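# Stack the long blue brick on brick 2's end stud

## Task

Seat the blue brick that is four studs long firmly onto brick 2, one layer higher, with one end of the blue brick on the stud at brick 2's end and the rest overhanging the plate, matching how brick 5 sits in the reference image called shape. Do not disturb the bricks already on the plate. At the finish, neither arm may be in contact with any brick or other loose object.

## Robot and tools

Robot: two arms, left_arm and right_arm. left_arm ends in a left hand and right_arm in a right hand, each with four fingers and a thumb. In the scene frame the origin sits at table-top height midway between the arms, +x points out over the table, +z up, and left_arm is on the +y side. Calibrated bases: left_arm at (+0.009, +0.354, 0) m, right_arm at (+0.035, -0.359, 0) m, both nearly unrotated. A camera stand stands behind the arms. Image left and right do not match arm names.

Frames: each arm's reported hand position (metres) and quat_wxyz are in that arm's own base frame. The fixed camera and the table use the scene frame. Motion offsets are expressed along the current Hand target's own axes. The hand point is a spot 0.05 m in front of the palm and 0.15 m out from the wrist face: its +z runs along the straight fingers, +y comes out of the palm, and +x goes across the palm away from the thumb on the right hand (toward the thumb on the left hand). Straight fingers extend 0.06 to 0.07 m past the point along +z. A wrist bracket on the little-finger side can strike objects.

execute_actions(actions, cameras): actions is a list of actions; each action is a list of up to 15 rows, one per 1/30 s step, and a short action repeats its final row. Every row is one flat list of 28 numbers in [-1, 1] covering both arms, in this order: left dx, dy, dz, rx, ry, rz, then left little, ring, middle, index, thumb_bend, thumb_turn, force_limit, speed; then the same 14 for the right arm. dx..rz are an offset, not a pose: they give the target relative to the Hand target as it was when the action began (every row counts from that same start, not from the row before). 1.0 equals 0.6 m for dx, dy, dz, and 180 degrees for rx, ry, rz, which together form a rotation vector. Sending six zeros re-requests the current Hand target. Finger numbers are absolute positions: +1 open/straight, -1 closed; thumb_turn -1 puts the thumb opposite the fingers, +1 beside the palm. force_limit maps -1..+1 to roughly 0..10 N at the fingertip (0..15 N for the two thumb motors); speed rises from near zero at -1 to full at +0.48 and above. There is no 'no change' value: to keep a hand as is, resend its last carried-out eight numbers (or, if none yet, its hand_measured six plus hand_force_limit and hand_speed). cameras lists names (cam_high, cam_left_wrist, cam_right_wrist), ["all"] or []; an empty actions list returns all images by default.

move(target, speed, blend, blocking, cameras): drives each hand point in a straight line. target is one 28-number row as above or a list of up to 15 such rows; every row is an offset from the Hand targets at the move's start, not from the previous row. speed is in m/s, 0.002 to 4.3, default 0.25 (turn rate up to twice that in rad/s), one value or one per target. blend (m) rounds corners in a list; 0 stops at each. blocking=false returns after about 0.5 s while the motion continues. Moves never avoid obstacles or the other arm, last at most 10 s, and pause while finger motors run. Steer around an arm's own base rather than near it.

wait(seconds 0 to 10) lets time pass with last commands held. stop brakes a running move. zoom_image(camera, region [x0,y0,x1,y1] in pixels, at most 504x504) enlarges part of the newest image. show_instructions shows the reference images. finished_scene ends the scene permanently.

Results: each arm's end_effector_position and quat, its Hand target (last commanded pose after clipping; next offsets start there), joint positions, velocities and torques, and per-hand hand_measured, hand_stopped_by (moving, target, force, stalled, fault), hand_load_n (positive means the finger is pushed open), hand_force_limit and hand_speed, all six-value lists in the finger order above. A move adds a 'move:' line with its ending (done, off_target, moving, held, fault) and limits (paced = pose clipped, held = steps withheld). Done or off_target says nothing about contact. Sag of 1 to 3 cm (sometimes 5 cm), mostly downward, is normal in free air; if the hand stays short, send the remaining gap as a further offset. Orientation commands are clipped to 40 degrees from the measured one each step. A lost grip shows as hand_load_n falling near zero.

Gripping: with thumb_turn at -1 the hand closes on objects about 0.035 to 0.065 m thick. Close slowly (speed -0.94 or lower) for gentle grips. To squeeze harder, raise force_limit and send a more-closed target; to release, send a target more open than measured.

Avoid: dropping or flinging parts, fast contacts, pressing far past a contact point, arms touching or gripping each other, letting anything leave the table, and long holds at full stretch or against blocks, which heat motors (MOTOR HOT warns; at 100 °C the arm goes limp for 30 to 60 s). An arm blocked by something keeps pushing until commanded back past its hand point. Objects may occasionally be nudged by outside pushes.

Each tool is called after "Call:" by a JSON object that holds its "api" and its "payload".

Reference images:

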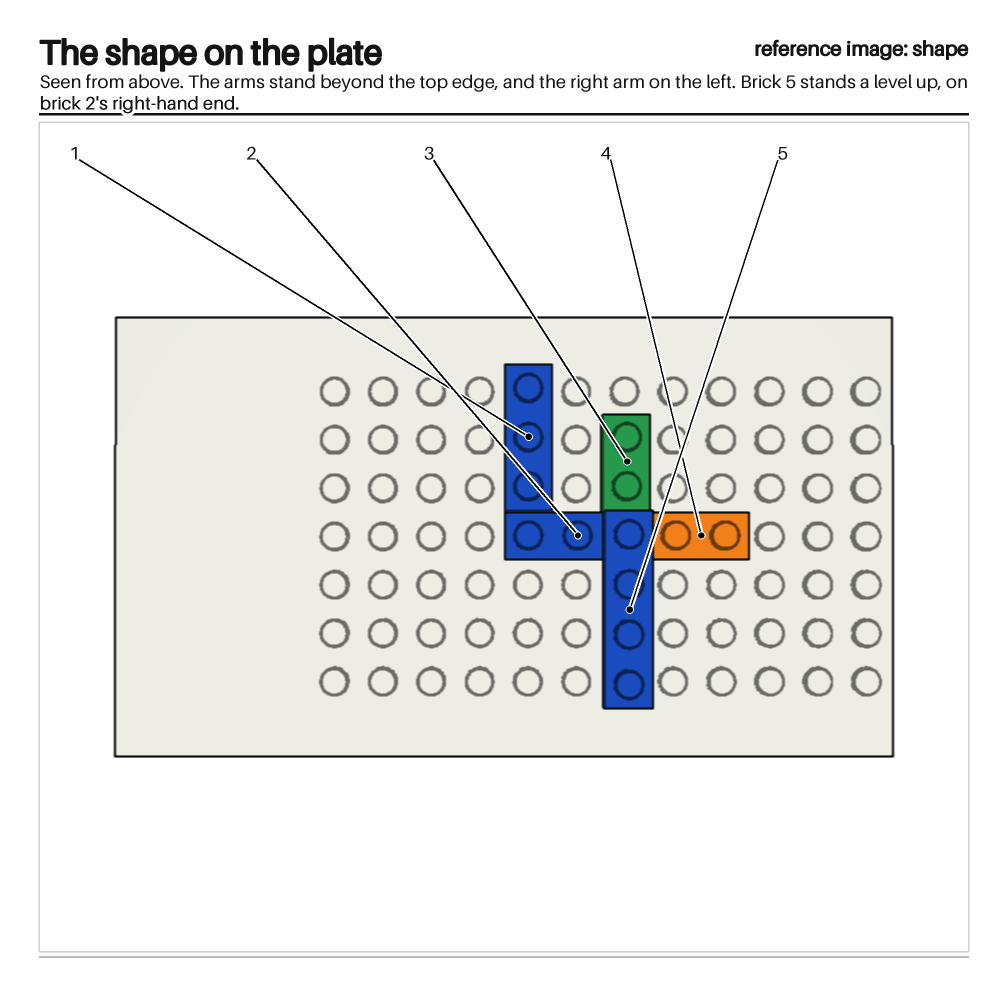

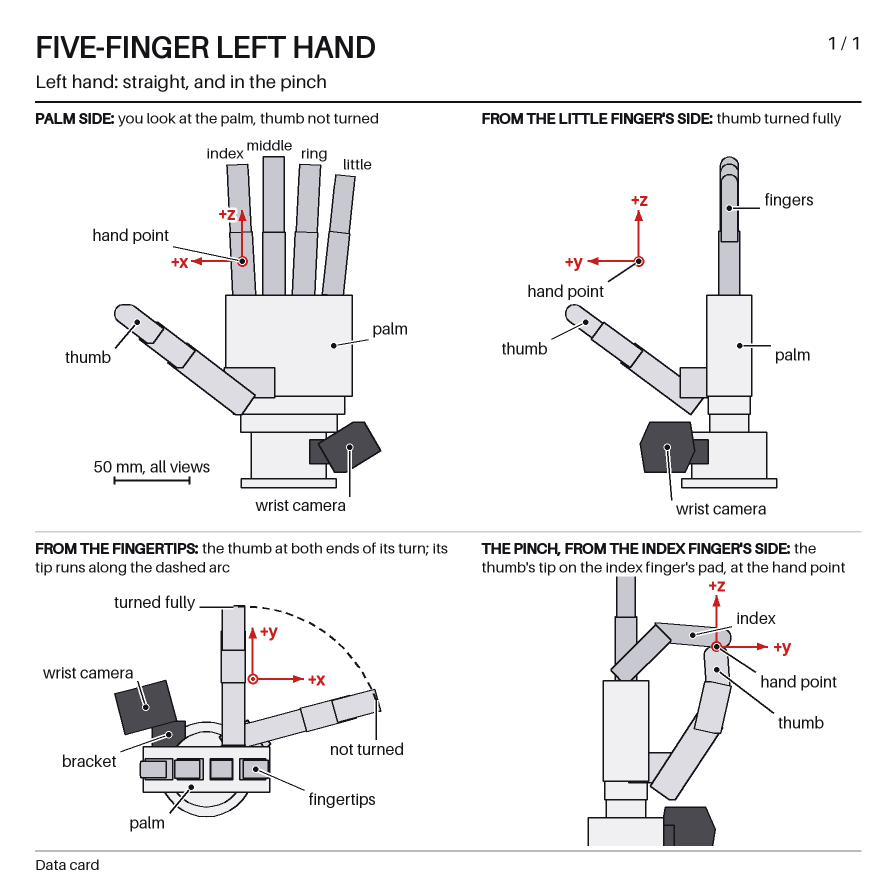

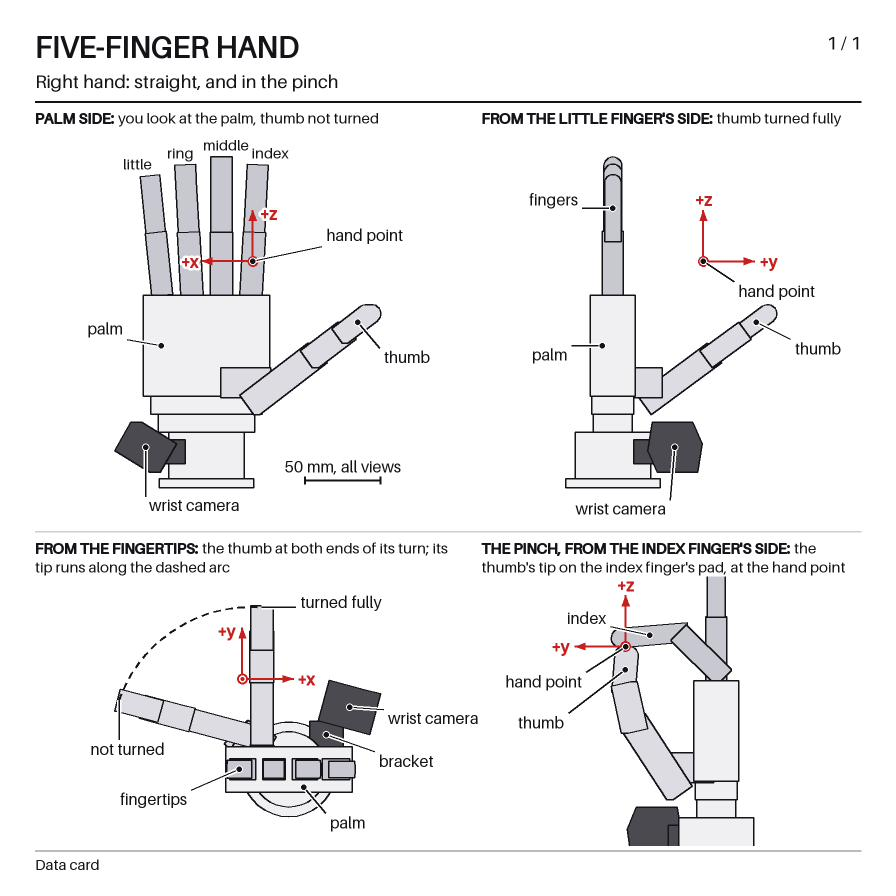

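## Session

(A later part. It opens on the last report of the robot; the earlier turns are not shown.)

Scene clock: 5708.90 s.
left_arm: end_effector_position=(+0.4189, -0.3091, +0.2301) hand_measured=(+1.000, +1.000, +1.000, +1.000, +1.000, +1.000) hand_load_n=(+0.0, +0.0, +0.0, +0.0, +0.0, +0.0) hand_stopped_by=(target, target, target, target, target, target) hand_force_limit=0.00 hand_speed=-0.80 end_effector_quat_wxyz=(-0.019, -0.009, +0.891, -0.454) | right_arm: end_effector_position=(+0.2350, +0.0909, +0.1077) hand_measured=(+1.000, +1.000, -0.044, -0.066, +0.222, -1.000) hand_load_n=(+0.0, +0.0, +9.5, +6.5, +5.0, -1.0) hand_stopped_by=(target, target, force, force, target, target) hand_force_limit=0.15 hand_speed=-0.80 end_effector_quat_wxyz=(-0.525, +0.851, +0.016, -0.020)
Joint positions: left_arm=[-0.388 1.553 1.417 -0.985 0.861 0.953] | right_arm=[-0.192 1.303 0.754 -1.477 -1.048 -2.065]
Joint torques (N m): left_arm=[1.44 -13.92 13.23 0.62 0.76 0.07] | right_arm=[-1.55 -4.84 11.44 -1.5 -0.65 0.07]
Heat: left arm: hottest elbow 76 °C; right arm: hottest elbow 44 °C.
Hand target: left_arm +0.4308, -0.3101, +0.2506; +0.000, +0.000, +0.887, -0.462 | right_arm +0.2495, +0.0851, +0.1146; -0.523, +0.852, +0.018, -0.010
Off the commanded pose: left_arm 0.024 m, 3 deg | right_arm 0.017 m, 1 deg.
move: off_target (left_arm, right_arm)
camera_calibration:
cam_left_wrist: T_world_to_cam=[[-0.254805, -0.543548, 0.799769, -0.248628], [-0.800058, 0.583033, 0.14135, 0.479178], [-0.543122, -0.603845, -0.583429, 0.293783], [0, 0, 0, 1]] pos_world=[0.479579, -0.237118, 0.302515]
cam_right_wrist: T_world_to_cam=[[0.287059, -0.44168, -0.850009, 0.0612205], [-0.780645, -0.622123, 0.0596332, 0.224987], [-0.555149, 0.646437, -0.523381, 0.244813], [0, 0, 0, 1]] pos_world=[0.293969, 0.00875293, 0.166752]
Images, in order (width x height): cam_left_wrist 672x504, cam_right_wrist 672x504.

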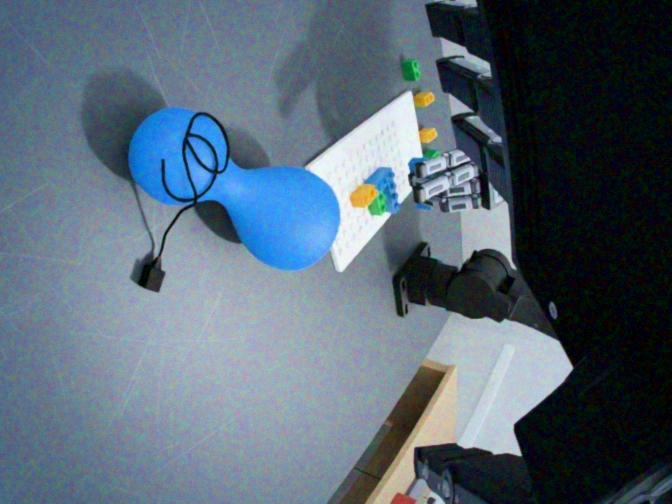

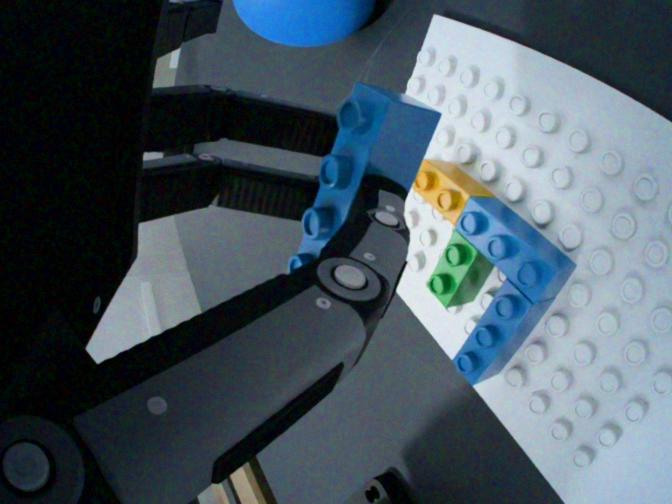

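Call:
{"api": "move", "payload": {"target": [0,0,0,0,0,0,1,1,1,1,1,1,0,-0.8, -0.0085,0.0619,0.0496,0,0,0,1,1,-0.5,-0.5,0.22,-1,0.15,-0.8], "speed": 0.12, "cameras": ["cam_right_wrist","cam_left_wrist"]}}

Call:
{"api": "zoom_image", "payload": {"camera": "cam_right_wrist", "region": [280, 60, 520, 300]}}

Call:
{"api": "zoom_image", "payload": {"camera": "cam_left_wrist", "region": [310, 120, 440, 250]}}

Scene clock: 5769.30 s.
left_arm: end_effector_position=(+0.4189, -0.3091, +0.2301) hand_measured=(+1.000, +1.000, +1.000, +1.000, +1.000, +1.000) hand_load_n=(+0.0, +0.0, +0.0, +0.0, +0.0, +0.0) hand_stopped_by=(target, target, target, target, target, target) hand_force_limit=0.00 hand_speed=-0.80 end_effector_quat_wxyz=(-0.019, -0.009, +0.891, -0.454) | right_arm: end_effector_position=(+0.2466, +0.0911, +0.0722) hand_measured=(+1.000, +1.000, -0.044, -0.066, +0.222, -1.000) hand_load_n=(+0.0, +0.0, +10.0, +7.0, +5.0, -1.0) hand_stopped_by=(target, target, force, force, target, target) hand_force_limit=0.15 hand_speed=-0.80 end_effector_quat_wxyz=(-0.521, +0.853, +0.020, -0.002)
Joint positions: left_arm=[-0.388 1.553 1.417 -0.985 0.861 0.953] | right_arm=[-0.186 1.362 0.71 -1.31 -1.054 -2.033]
Joint torques (N m): left_arm=[1.79 -13.92 13.2 0.61 0.74 0.07] | right_arm=[-0.15 -5.25 6.82 -0.47 -0.95 0.2]
Heat: left arm: hottest elbow 76 °C; right arm: hottest elbow 44 °C.
Hand target: left_arm +0.4308, -0.3101, +0.2506; +0.000, +0.000, +0.887, -0.462 | right_arm +0.2441, +0.0946, +0.0680; -0.523, +0.852, +0.018, -0.010
Off the commanded pose: left_arm 0.024 m, 3 deg | right_arm 0.006 m, 1 deg.
move: off_target (left_arm)
camera_calibration:
cam_left_wrist: T_world_to_cam=[[-0.254805, -0.543548, 0.799769, -0.248628], [-0.800058, 0.583033, 0.14135, 0.479178], [-0.543122, -0.603845, -0.583429, 0.293783], [0, 0, 0, 1]] pos_world=[0.479579, -0.237118, 0.302515]
cam_right_wrist: T_world_to_cam=[[0.311588, -0.45139, -0.836158, 0.0215395], [-0.788935, -0.613354, 0.0371213, 0.239184], [-0.529617, 0.648108, -0.547232, 0.227826], [0, 0, 0, 1]] pos_world=[0.30265, 0.00877147, 0.133805]
Images, in order (width x height): cam_left_wrist 672x504, cam_right_wrist 672x504.

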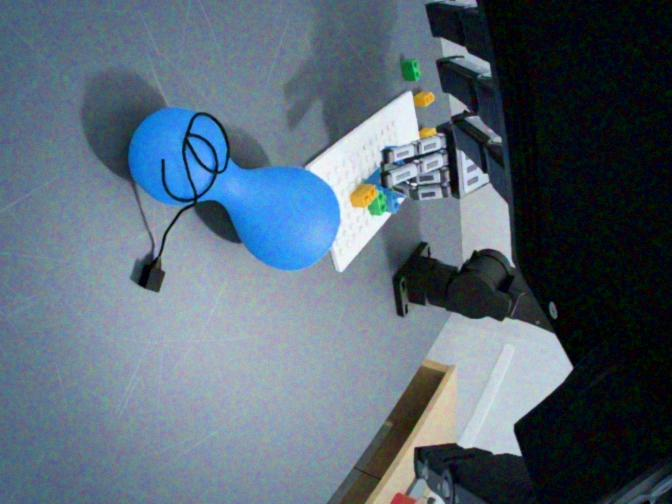

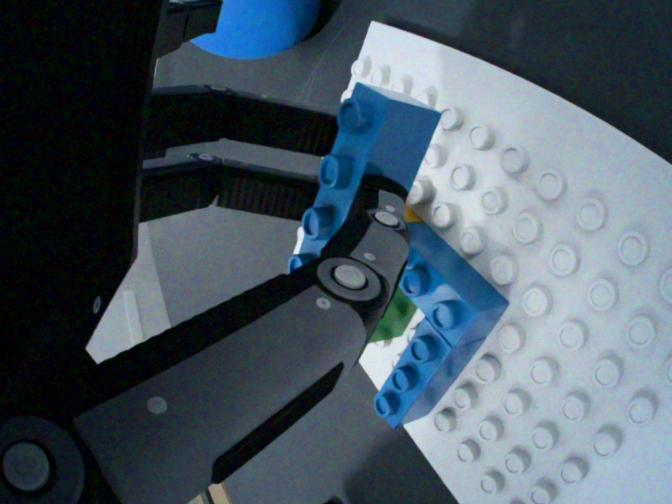

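Scaled by 2.100 from the camera's 672x504 image, which has a finer 960x720 frame.

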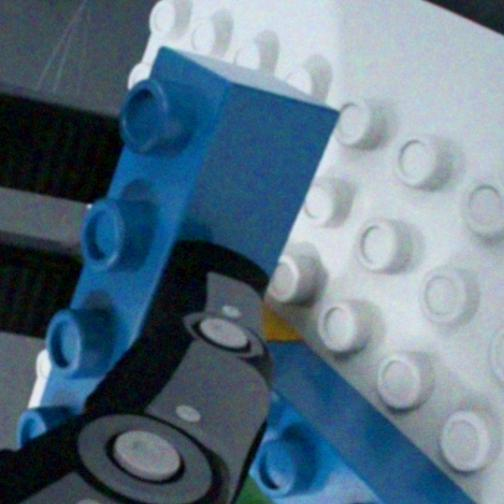

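Scaled by 3.877 from the camera's 672x504 image, which has a finer 960x720 frame.

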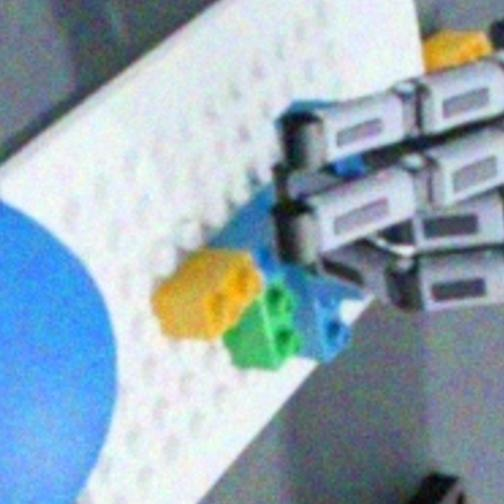

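Call:
{"api": "move", "payload": {"target": [[0,0,0,0,0,0,1,1,1,1,1,1,0,-0.8, 0.0023,-0.0323,0.0011,0,0,0,1,1,-0.5,-0.5,0.22,-1,0.15,-0.8],[0,0,0,0,0,0,1,1,1,1,1,1,0,-0.8, 0.002,0.0127,0.0138,0,0,0,1,1,-0.5,-0.5,0.22,-1,0.15,-0.8]], "speed": 0.1, "cameras": ["cam_right_wrist","cam_left_wrist"]}}

Call:
{"api": "zoom_image", "payload": {"camera": "cam_right_wrist", "region": [280, 60, 500, 280]}}

Call:
{"api": "zoom_image", "payload": {"camera": "cam_left_wrist", "region": [310, 120, 440, 250]}}

Scene clock: 5799.87 s.
left_arm: end_effector_position=(+0.4189, -0.3091, +0.2301) hand_measured=(+1.000, +1.000, +1.000, +1.000, +1.000, +1.000) hand_load_n=(+0.0, +0.0, +0.0, +0.0, +0.0, +0.0) hand_stopped_by=(target, target, target, target, target, target) hand_force_limit=0.00 hand_speed=-0.80 end_effector_quat_wxyz=(-0.019, -0.009, +0.891, -0.454) | right_arm: end_effector_position=(+0.2452, +0.1008, +0.0627) hand_measured=(+1.000, +1.000, -0.044, -0.066, +0.222, -1.000) hand_load_n=(+0.0, +0.0, +10.0, +6.5, +5.0, -1.0) hand_stopped_by=(target, target, force, force, target, target) hand_force_limit=0.15 hand_speed=-0.80 end_effector_quat_wxyz=(-0.523, +0.852, +0.020, -0.010)
Joint positions: left_arm=[-0.388 1.553 1.417 -0.985 0.861 0.953] | right_arm=[-0.152 1.379 0.693 -1.251 -1.066 -1.988]
Joint torques (N m): left_arm=[1.73 -13.8 13.22 0.64 0.74 0.06] | right_arm=[-1.49 -5.54 6.8 -0.38 -0.68 0.04]
Heat: left arm: hottest elbow 76 °C; right arm: hottest elbow 42 °C.
Hand target: left_arm +0.4308, -0.3101, +0.2506; +0.000, +0.000, +0.887, -0.462 | right_arm +0.2453, +0.0985, +0.0576; -0.523, +0.852, +0.018, -0.010
Off the commanded pose: left_arm 0.024 m, 3 deg | right_arm 0.006 m, 0 deg.
move: off_target (left_arm)
camera_calibration:
cam_left_wrist: T_world_to_cam=[[-0.254805, -0.543548, 0.799769, -0.248628], [-0.800058, 0.583033, 0.14135, 0.479178], [-0.543122, -0.603845, -0.583429, 0.293783], [0, 0, 0, 1]] pos_world=[0.479579, -0.237118, 0.302515]
cam_right_wrist: T_world_to_cam=[[0.303082, -0.444656, -0.842866, 0.02031], [-0.783224, -0.620073, 0.0454857, 0.2431], [-0.542864, 0.646367, -0.536198, 0.218318], [0, 0, 0, 1]] pos_world=[0.302763, 0.0186573, 0.123123]
Images, in order (width x height): cam_left_wrist 672x504, cam_right_wrist 672x504.

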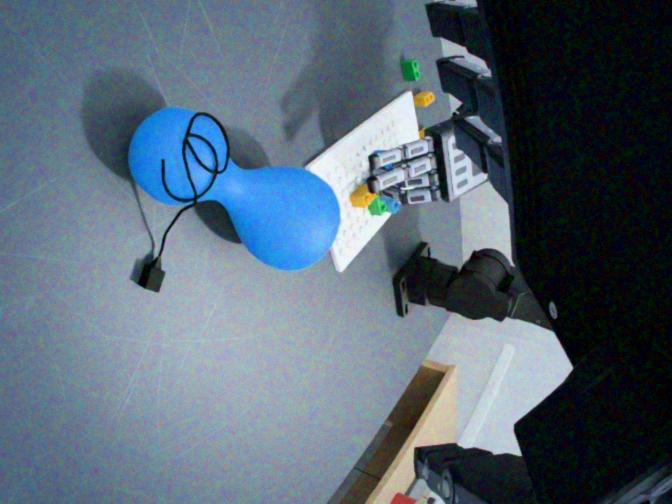

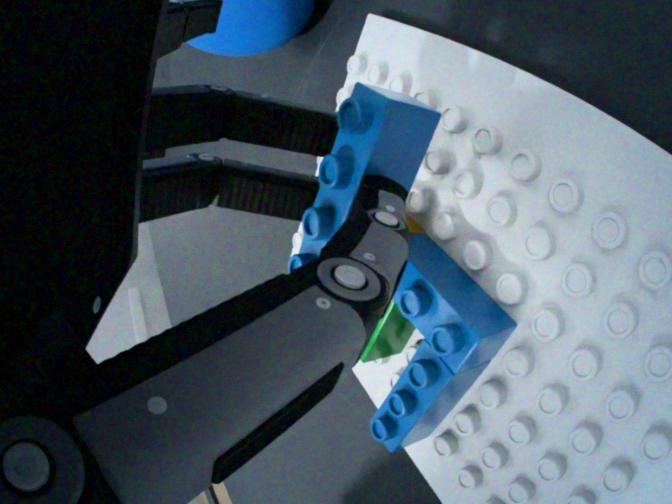

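Scaled by 2.291 from the camera's 672x504 image, which has a finer 960x720 frame.

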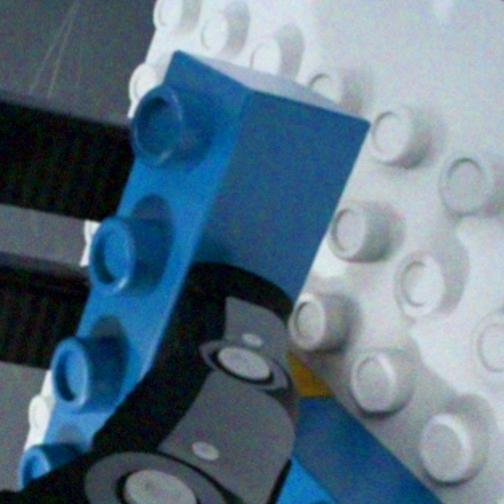

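Scaled by 3.877 from the camera's 672x504 image, which has a finer 960x720 frame.

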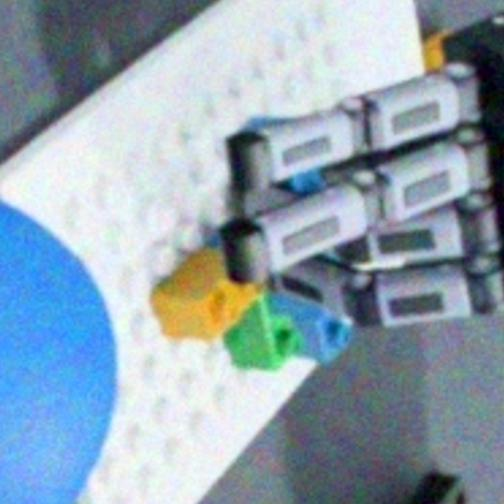

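Call:
{"api": "move", "payload": {"target": [[0,0,0,0,0,0,1,1,1,1,1,1,0,-0.8, -0.0015,-0.0179,-0.0287,0,0,0,1,1,-0.5,-0.5,0.22,-1,0.15,-0.8],[0,0,0,0,0,0,1,1,1,1,1,1,0,-0.8, -0.0007,0.0015,0.0043,0,0,0,1,1,-0.5,-0.5,0.22,-1,0.15,-0.8]], "speed": 0.1, "cameras": ["cam_right_wrist"]}}

Call:
{"api": "zoom_image", "payload": {"camera": "cam_right_wrist", "region": [280, 60, 500, 280]}}

Scene clock: 5820.30 s.
left_arm: end_effector_position=(+0.4189, -0.3091, +0.2301) hand_measured=(+1.000, +1.000, +1.000, +1.000, +1.000, +1.000) hand_load_n=(+0.0, +0.0, -0.5, +0.0, +0.0, +0.0) hand_stopped_by=(target, target, target, target, target, target) hand_force_limit=0.00 hand_speed=-0.80 end_effector_quat_wxyz=(-0.019, -0.009, +0.891, -0.454) | right_arm: end_effector_position=(+0.2492, +0.0966, +0.0611) hand_measured=(+1.000, +1.000, -0.044, -0.066, +0.222, -1.000) hand_load_n=(-0.5, +0.0, +10.0, +7.0, +5.0, -1.0) hand_stopped_by=(target, target, force, force, target, target) hand_force_limit=0.15 hand_speed=-0.80 end_effector_quat_wxyz=(-0.521, +0.853, +0.020, -0.001)
Joint positions: left_arm=[-0.388 1.553 1.417 -0.985 0.861 0.953] | right_arm=[-0.165 1.379 0.693 -1.238 -1.062 -1.992]
Joint torques (N m): left_arm=[1.67 -14.15 13.23 0.58 0.74 0.07] | right_arm=[-0.09 -5.07 6.26 -0.31 -0.92 0.18]
Heat: left arm: hottest elbow 76 °C; right arm: hottest elbow 41 °C.
Hand target: left_arm +0.4308, -0.3101, +0.2506; +0.000, +0.000, +0.887, -0.462 | right_arm +0.2448, +0.1004, +0.0556; -0.523, +0.852, +0.018, -0.010
Off the commanded pose: left_arm 0.024 m, 3 deg | right_arm 0.008 m, 1 deg.
move: off_target (left_arm)
camera_calibration:
cam_right_wrist: T_world_to_cam=[[0.31217, -0.451995, -0.835614, 0.0138722], [-0.789909, -0.612164, 0.036033, 0.245194], [-0.52782, 0.648811, -0.548134, 0.219009], [0, 0, 0, 1]] pos_world=[0.304948, 0.014274, 0.122803]
Images, in order (width x height): cam_right_wrist 672x504.

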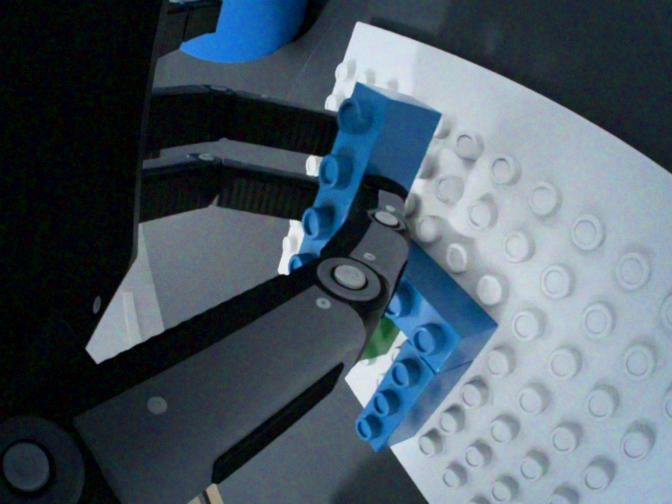

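Scaled by 2.291 from the camera's 672x504 image, which has a finer 960x720 frame.

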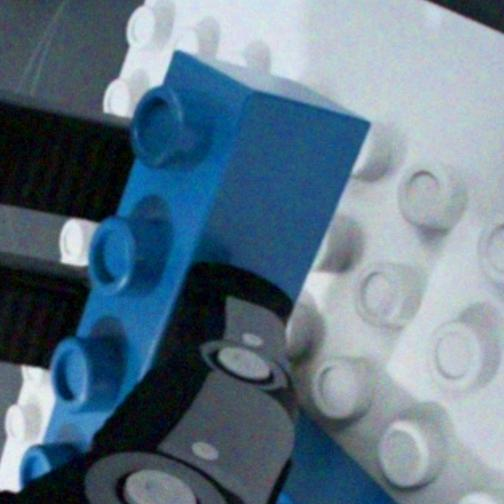

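Call:
{"api": "zoom_image", "payload": {"camera": "cam_right_wrist", "region": [280, 75, 400, 195]}}

Call:
{"api": "zoom_image", "payload": {"camera": "cam_right_wrist", "region": [280, 180, 400, 300]}}

Scaled by 4.200 from the camera's 672x504 image, which has a finer 960x720 frame.

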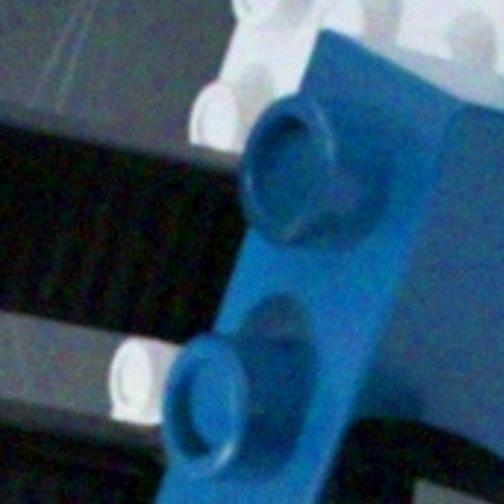

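Scaled by 4.200 from the camera's 672x504 image, which has a finer 960x720 frame.

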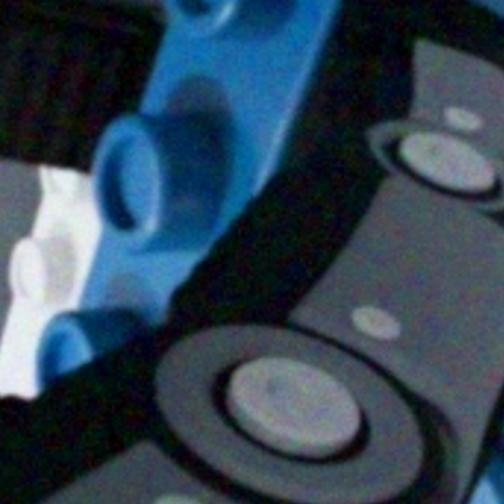

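Call:
{"api": "move", "payload": {"target": [[0,0,0,0,0,0,1,1,1,1,1,1,0,-0.8, -0.0025,-0.0168,-0.0307,0,-0.0198,-0.0101,1,1,-0.5,-0.5,0.22,-1,0.15,-0.8],[0,0,0,0,0,0,1,1,1,1,1,1,0,-0.8, -0.0017,0.0018,-0.0015,0,-0.0198,-0.0101,1,1,-0.5,-0.5,0.22,-1,0.15,-0.8]], "speed": 0.1, "cameras": ["cam_right_wrist"]}}

Call:
{"api": "zoom_image", "payload": {"camera": "cam_right_wrist", "region": [270, 75, 390, 195]}}

Call:
{"api": "zoom_image", "payload": {"camera": "cam_right_wrist", "region": [270, 180, 480, 390]}}

Scene clock: 5887.33 s.
left_arm: end_effector_position=(+0.4189, -0.3091, +0.2301) hand_measured=(+1.000, +1.000, +1.000, +1.000, +1.000, +1.000) hand_load_n=(+0.0, +0.0, +0.0, +0.0, +0.0, +0.0) hand_stopped_by=(target, target, target, target, target, target) hand_force_limit=0.00 hand_speed=-0.80 end_effector_quat_wxyz=(-0.019, -0.009, +0.891, -0.454) | right_arm: end_effector_position=(+0.2365, +0.0974, +0.0588) hand_measured=(+1.000, +1.000, -0.044, -0.066, +0.222, -1.000) hand_load_n=(+0.0, +0.0, +6.5, +5.5, +2.5, -1.5) hand_stopped_by=(target, target, force, force, target, target) hand_force_limit=0.15 hand_speed=-0.80 end_effector_quat_wxyz=(-0.521, +0.852, +0.034, -0.031)
Joint positions: left_arm=[-0.388 1.553 1.417 -0.985 0.861 0.953] | right_arm=[-0.155 1.413 0.704 -1.32 -1.039 -2.072]
Joint torques (N m): left_arm=[1.49 -13.92 13.29 0.54 0.74 0.07] | right_arm=[0.21 -5.13 8.01 -0.13 -0.77 0.03]
Heat: left arm: hottest elbow 76 °C; right arm: hottest elbow 39 °C.
Hand target: left_arm +0.4308, -0.3101, +0.2506; +0.000, +0.000, +0.887, -0.462 | right_arm +0.2437, +0.0991, +0.0549; -0.522, +0.851, +0.048, -0.028
Off the commanded pose: left_arm 0.024 m, 3 deg | right_arm 0.008 m, 2 deg.
joint sent to its limit (right arm) — joint 6 (wrist roll), lower limit. The joint targets still meet the commanded pose.
move: off_target (left_arm)
camera_calibration:
cam_right_wrist: T_world_to_cam=[[0.306702, -0.434422, -0.846883, 0.0165111], [-0.752295, -0.655719, 0.0639146, 0.229448], [-0.583083, 0.617504, -0.527924, 0.225494], [0, 0, 0, 1]] pos_world=[0.29903, 0.018383, 0.118361]
Images, in order (width x height): cam_right_wrist 672x504.

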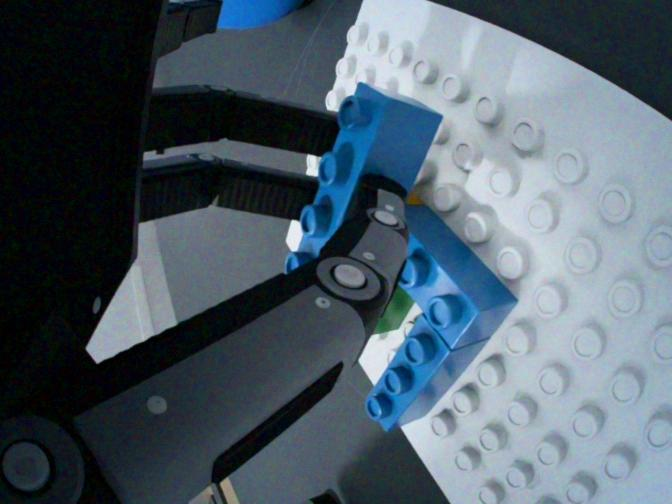

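Scaled by 4.200 from the camera's 672x504 image, which has a finer 960x720 frame.

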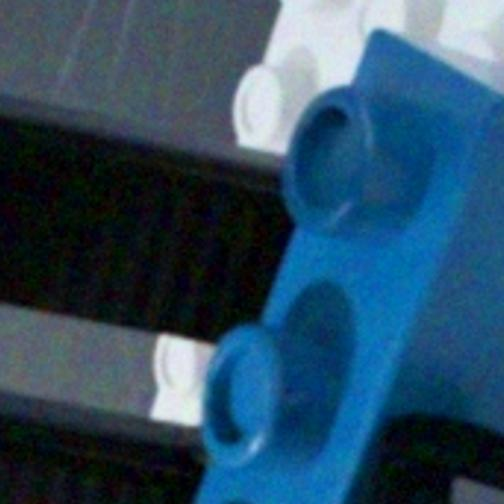

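Scaled by 2.400 from the camera's 672x504 image, which has a finer 960x720 frame.

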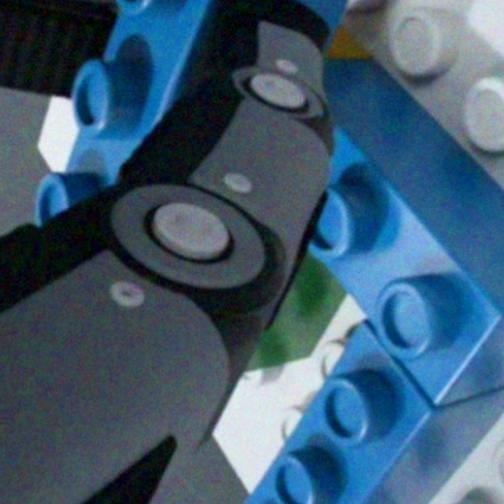

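Call:
{"api": "move", "payload": {"target": [[0,0,0,0,0,0,1,1,1,1,1,1,0,-0.8, 0,-0.0446,-0.0227,0,0,0,1,1,-0.5,-0.5,0.22,-1,0.15,-0.8],[0,0,0,0,0,0,1,1,1,1,1,1,0,-0.8, -0.0019,-0.0174,-0.0323,0,0.0198,0.0101,1,1,-0.5,-0.5,0.22,-1,0.15,-0.8],[0,0,0,0,0,0,1,1,1,1,1,1,0,-0.8, 0.0003,-0.0002,-0.0022,0,0.0198,0.0101,1,1,-0.5,-0.5,0.22,-1,0.15,-0.8]], "speed": 0.1, "cameras": ["cam_right_wrist","cam_left_wrist"]}}

Call:
{"api": "zoom_image", "payload": {"camera": "cam_right_wrist", "region": [280, 75, 400, 195]}}

Call:
{"api": "zoom_image", "payload": {"camera": "cam_right_wrist", "region": [270, 180, 480, 390]}}

Scene clock: 5906.43 s.
left_arm: end_effector_position=(+0.4189, -0.3091, +0.2301) hand_measured=(+1.000, +1.000, +1.000, +1.000, +1.000, +1.000) hand_load_n=(+0.0, +0.0, +0.0, +0.0, +0.0, -0.5) hand_stopped_by=(target, target, target, target, target, target) hand_force_limit=0.00 hand_speed=-0.80 end_effector_quat_wxyz=(-0.019, -0.009, +0.891, -0.454) | right_arm: end_effector_position=(+0.2473, +0.0944, +0.0603) hand_measured=(+1.000, +1.000, -0.044, -0.066, +0.222, -1.000) hand_load_n=(+0.0, +0.0, +6.5, +6.0, +4.0, -1.0) hand_stopped_by=(target, target, force, force, target, target) hand_force_limit=0.15 hand_speed=-0.80 end_effector_quat_wxyz=(-0.521, +0.853, +0.021, -0.001)
Joint positions: left_arm=[-0.388 1.553 1.417 -0.985 0.861 0.953] | right_arm=[-0.174 1.381 0.691 -1.25 -1.058 -2.011]
Joint torques (N m): left_arm=[1.73 -13.63 13.19 0.61 0.74 0.07] | right_arm=[0.15 -5.36 6.6 -0.4 -0.95 0.18]
Heat: left arm: hottest elbow 76 °C; right arm: hottest elbow 39 °C.
Hand target: left_arm +0.4308, -0.3101, +0.2506; +0.000, +0.000, +0.887, -0.462 | right_arm +0.2439, +0.0981, +0.0556; -0.523, +0.852, +0.018, -0.010
Off the commanded pose: left_arm 0.024 m, 3 deg | right_arm 0.007 m, 1 deg.
move: off_target (left_arm)
camera_calibration:
cam_left_wrist: T_world_to_cam=[[-0.254805, -0.543548, 0.799769, -0.248628], [-0.800058, 0.583033, 0.14135, 0.479178], [-0.543122, -0.603845, -0.583429, 0.293783], [0, 0, 0, 1]] pos_world=[0.479579, -0.237118, 0.302515]
cam_right_wrist: T_world_to_cam=[[0.313726, -0.451695, -0.835193, 0.0122938], [-0.788832, -0.613581, 0.0355298, 0.242282], [-0.528507, 0.647681, -0.548808, 0.219462], [0, 0, 0, 1]] pos_world=[0.30325, 0.012071, 0.122102]
Images, in order (width x height): cam_left_wrist 672x504, cam_right_wrist 672x504.

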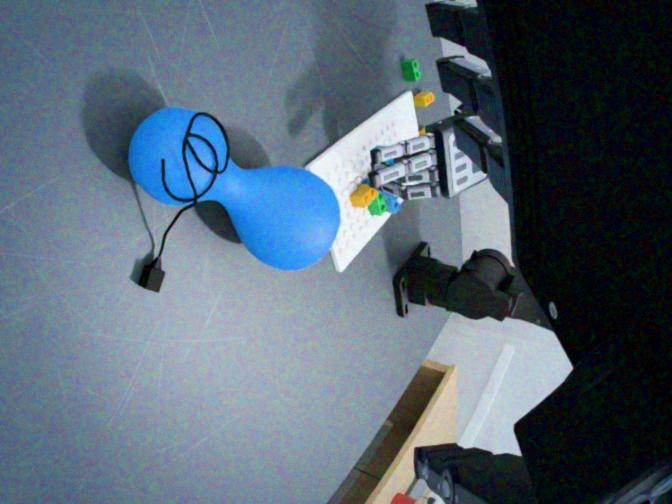

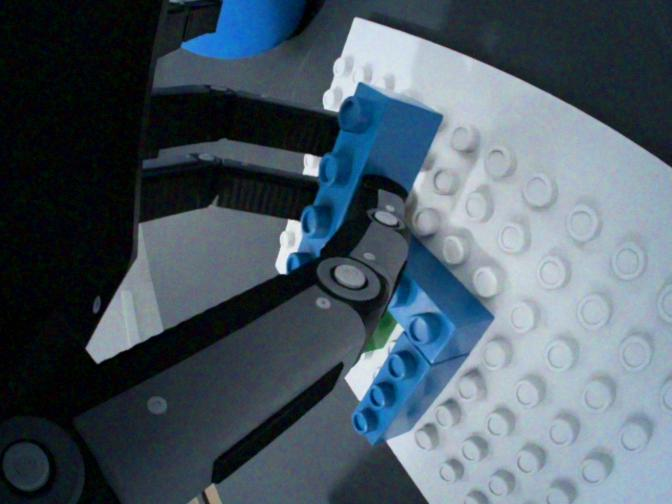

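Scaled by 4.200 from the camera's 672x504 image, which has a finer 960x720 frame.

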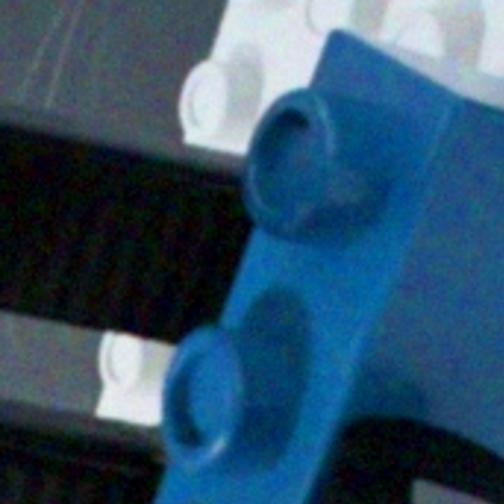

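Scaled by 2.400 from the camera's 672x504 image, which has a finer 960x720 frame.

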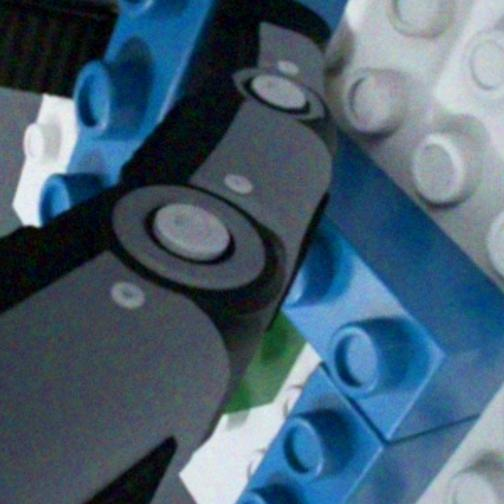

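Call:
{"api": "move", "payload": {"target": [[0,0,0,0,0,0,1,1,1,1,1,1,0,-0.8, -0.0022,-0.0172,-0.0301,0,0,0,1,1,-0.5,-0.5,0.22,-1,0.15,-0.8],[0,0,0,0,0,0,1,1,1,1,1,1,0,-0.8, -0.0015,0.0092,0.0043,0,0,0,1,1,-0.5,-0.5,0.22,-1,0.15,-0.8]], "speed": 0.08, "cameras": ["cam_right_wrist","cam_left_wrist"]}}

Call:
{"api": "zoom_image", "payload": {"camera": "cam_right_wrist", "region": [270, 60, 510, 300]}}

Call:
{"api": "zoom_image", "payload": {"camera": "cam_left_wrist", "region": [310, 120, 440, 250]}}

Scene clock: 5945.40 s.
left_arm: end_effector_position=(+0.4189, -0.3091, +0.2301) hand_measured=(+1.000, +1.000, +1.000, +1.000, +1.000, +1.000) hand_load_n=(+0.0, +0.0, +0.0, +0.0, +0.0, +0.0) hand_stopped_by=(target, target, target, target, target, target) hand_force_limit=0.00 hand_speed=-0.80 end_effector_quat_wxyz=(-0.019, -0.009, +0.891, -0.454) | right_arm: end_effector_position=(+0.2486, +0.0938, +0.0585) hand_measured=(+1.000, +1.000, -0.044, -0.066, +0.222, -1.000) hand_load_n=(+0.0, +0.0, +7.0, +5.0, +3.5, -2.0) hand_stopped_by=(target, target, force, force, target, target) hand_force_limit=0.15 hand_speed=-0.80 end_effector_quat_wxyz=(-0.523, +0.852, +0.016, +0.000)
Joint positions: left_arm=[-0.388 1.553 1.417 -0.985 0.861 0.953] | right_arm=[-0.178 1.387 0.689 -1.239 -1.063 -2.004]
Joint torques (N m): left_arm=[1.44 -13.74 13.24 0.61 0.74 0.07] | right_arm=[0.44 -4.95 5.86 -0.16 -0.7 0.11]
Heat: left arm: hottest elbow 76 °C; right arm: hottest elbow 39 °C.
Hand target: left_arm +0.4308, -0.3101, +0.2506; +0.000, +0.000, +0.887, -0.462 | right_arm +0.2431, +0.0978, +0.0496; -0.523, +0.852, +0.018, -0.010
Off the commanded pose: left_arm 0.024 m, 3 deg | right_arm 0.011 m, 1 deg.
move: off_target (left_arm, right_arm)
camera_calibration:
cam_left_wrist: T_world_to_cam=[[-0.254805, -0.543548, 0.799769, -0.248628], [-0.800058, 0.583033, 0.14135, 0.479178], [-0.543122, -0.603845, -0.583429, 0.293783], [0, 0, 0, 1]] pos_world=[0.479579, -0.237118, 0.302515]
cam_right_wrist: T_world_to_cam=[[0.307556, -0.45167, -0.837498, 0.0118416], [-0.794411, -0.606355, 0.0352792, 0.243683], [-0.523756, 0.654468, -0.5453, 0.21746], [0, 0, 0, 1]] pos_world=[0.303838, 0.010786, 0.119901]
Images, in order (width x height): cam_left_wrist 672x504, cam_right_wrist 672x504.

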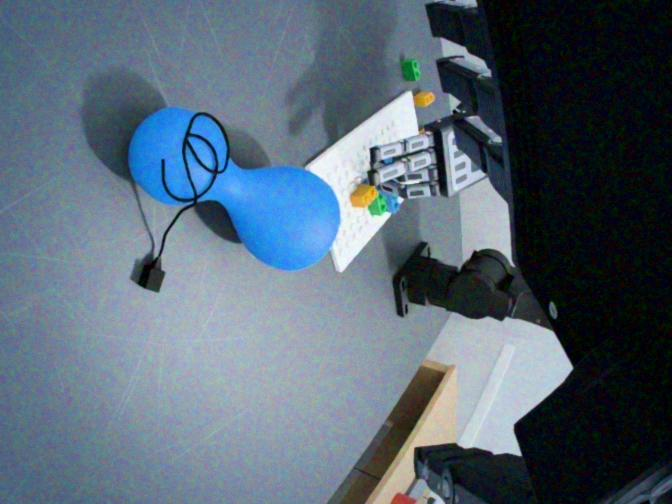

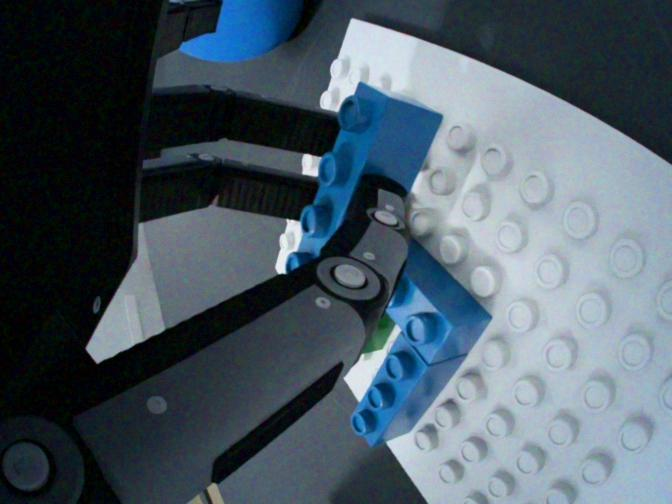

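Scaled by 2.100 from the camera's 672x504 image, which has a finer 960x720 frame.

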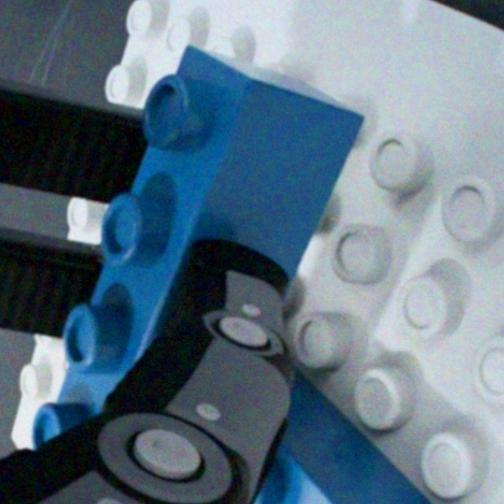

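Scaled by 3.877 from the camera's 672x504 image, which has a finer 960x720 frame.

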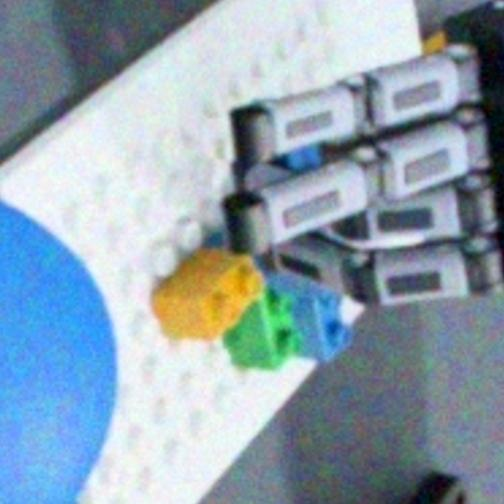

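Call:
{"api": "move", "payload": {"target": [0,0,0,0,0,0,1,1,1,1,1,1,0,-0.8, -0.0083,0.0,0.0,0,0,0,1,1,-0.5,-0.5,0.22,-1,0.15,-0.8], "speed": 0.02, "cameras": []}}

Scene clock: 5952.07 s.
left_arm: end_effector_position=(+0.4189, -0.3091, +0.2301) hand_measured=(+1.000, +1.000, +1.000, +1.000, +1.000, +1.000) hand_load_n=(+0.0, +0.0, +0.0, +0.0, +0.0, +0.0) hand_stopped_by=(target, target, target, target, target, target) hand_force_limit=0.00 hand_speed=-0.80 end_effector_quat_wxyz=(-0.019, -0.009, +0.891, -0.454) | right_arm: end_effector_position=(+0.2474, +0.0944, +0.0582) hand_measured=(+1.000, +1.000, -0.044, -0.066, +0.222, -1.000) hand_load_n=(+0.0, +0.0, +6.5, +4.5, +3.0, -2.5) hand_stopped_by=(target, target, force, force, target, target) hand_force_limit=0.15 hand_speed=-0.80 end_effector_quat_wxyz=(-0.524, +0.852, +0.015, -0.001)
Joint positions: left_arm=[-0.388 1.553 1.417 -0.985 0.861 0.953] | right_arm=[-0.178 1.387 0.686 -1.239 -1.065 -2.004]
Joint torques (N m): left_arm=[1.67 -13.8 13.26 0.61 0.74 0.08] | right_arm=[0.15 -5.48 5.11 -0.31 -0.54 0.05]
Heat: left arm: hottest elbow 76 °C; right arm: hottest elbow 39 °C.
Hand target: left_arm +0.4308, -0.3101, +0.2506; +0.000, +0.000, +0.887, -0.462 | right_arm +0.2382, +0.0976, +0.0496; -0.523, +0.852, +0.018, -0.010
Off the commanded pose: left_arm 0.024 m, 3 deg | right_arm 0.013 m, 1 deg.
move: off_target (left_arm, right_arm)
No camera images: "cameras" was empty.

Continue with a slightly larger −x search.

Call:
{"api": "move", "payload": {"target": [0,0,0,0,0,0,1,1,1,1,1,1,0,-0.8, -0.0067,0.0,0.0,0,0,0,1,1,-0.5,-0.5,0.22,-1,0.15,-0.8], "speed": 0.02, "cameras": ["cam_right_wrist"]}}

Call:
{"api": "zoom_image", "payload": {"camera": "cam_right_wrist", "region": [270, 60, 510, 300]}}

Scene clock: 5957.27 s.
left_arm: end_effector_position=(+0.4189, -0.3091, +0.2301) hand_measured=(+1.000, +1.000, +1.000, +1.000, +1.000, +1.000) hand_load_n=(+0.0, +0.0, +0.0, +0.0, +0.0, +0.0) hand_stopped_by=(target, target, target, target, target, target) hand_force_limit=0.00 hand_speed=-0.80 end_effector_quat_wxyz=(-0.019, -0.009, +0.891, -0.454) | right_arm: end_effector_position=(+0.2449, +0.0954, +0.0580) hand_measured=(+1.000, +1.000, -0.044, -0.066, +0.222, -1.000) hand_load_n=(+0.0, +0.0, +5.5, +4.5, +3.0, -2.5) hand_stopped_by=(target, target, force, force, target, target) hand_force_limit=0.15 hand_speed=-0.80 end_effector_quat_wxyz=(-0.525, +0.851, +0.015, +0.000)
Joint positions: left_arm=[-0.388 1.553 1.417 -0.985 0.861 0.953] | right_arm=[-0.178 1.382 0.679 -1.239 -1.069 -2.007]
Joint torques (N m): left_arm=[1.61 -13.98 13.26 0.58 0.74 0.07] | right_arm=[-0.32 -5.95 4.94 -0.49 -0.35 0.03]
Heat: left arm: hottest elbow 76 °C; right arm: hottest elbow 39 °C.
Hand target: left_arm +0.4308, -0.3101, +0.2506; +0.000, +0.000, +0.887, -0.462 | right_arm +0.2342, +0.0974, +0.0496; -0.523, +0.852, +0.018, -0.010
Off the commanded pose: left_arm 0.024 m, 3 deg | right_arm 0.014 m, 1 deg.
move: off_target (left_arm, right_arm)
camera_calibration:
cam_right_wrist: T_world_to_cam=[[0.305575, -0.446282, -0.841104, 0.0134399], [-0.794846, -0.605927, 0.0327297, 0.242021], [-0.524255, 0.658547, -0.539882, 0.213589], [0, 0, 0, 1]] pos_world=[0.300237, 0.0119867, 0.118696]
Images, in order (width x height): cam_right_wrist 672x504.

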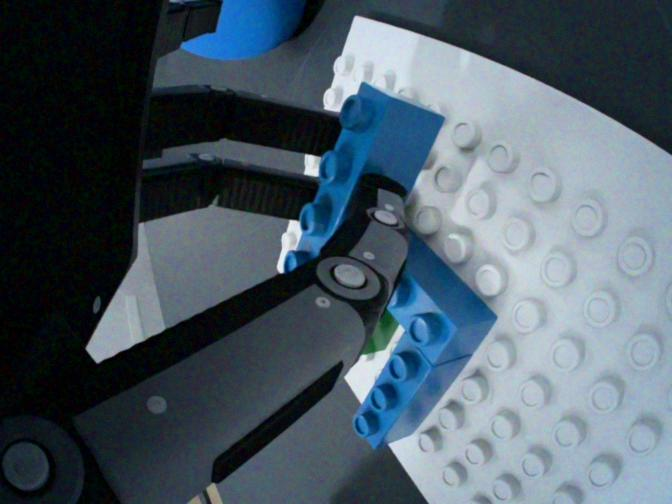

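Scaled by 2.100 from the camera's 672x504 image, which has a finer 960x720 frame.

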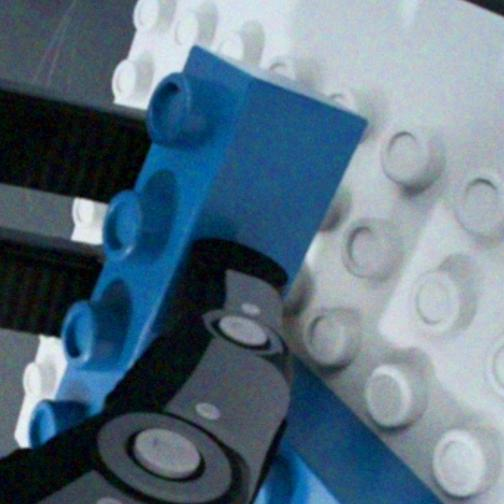

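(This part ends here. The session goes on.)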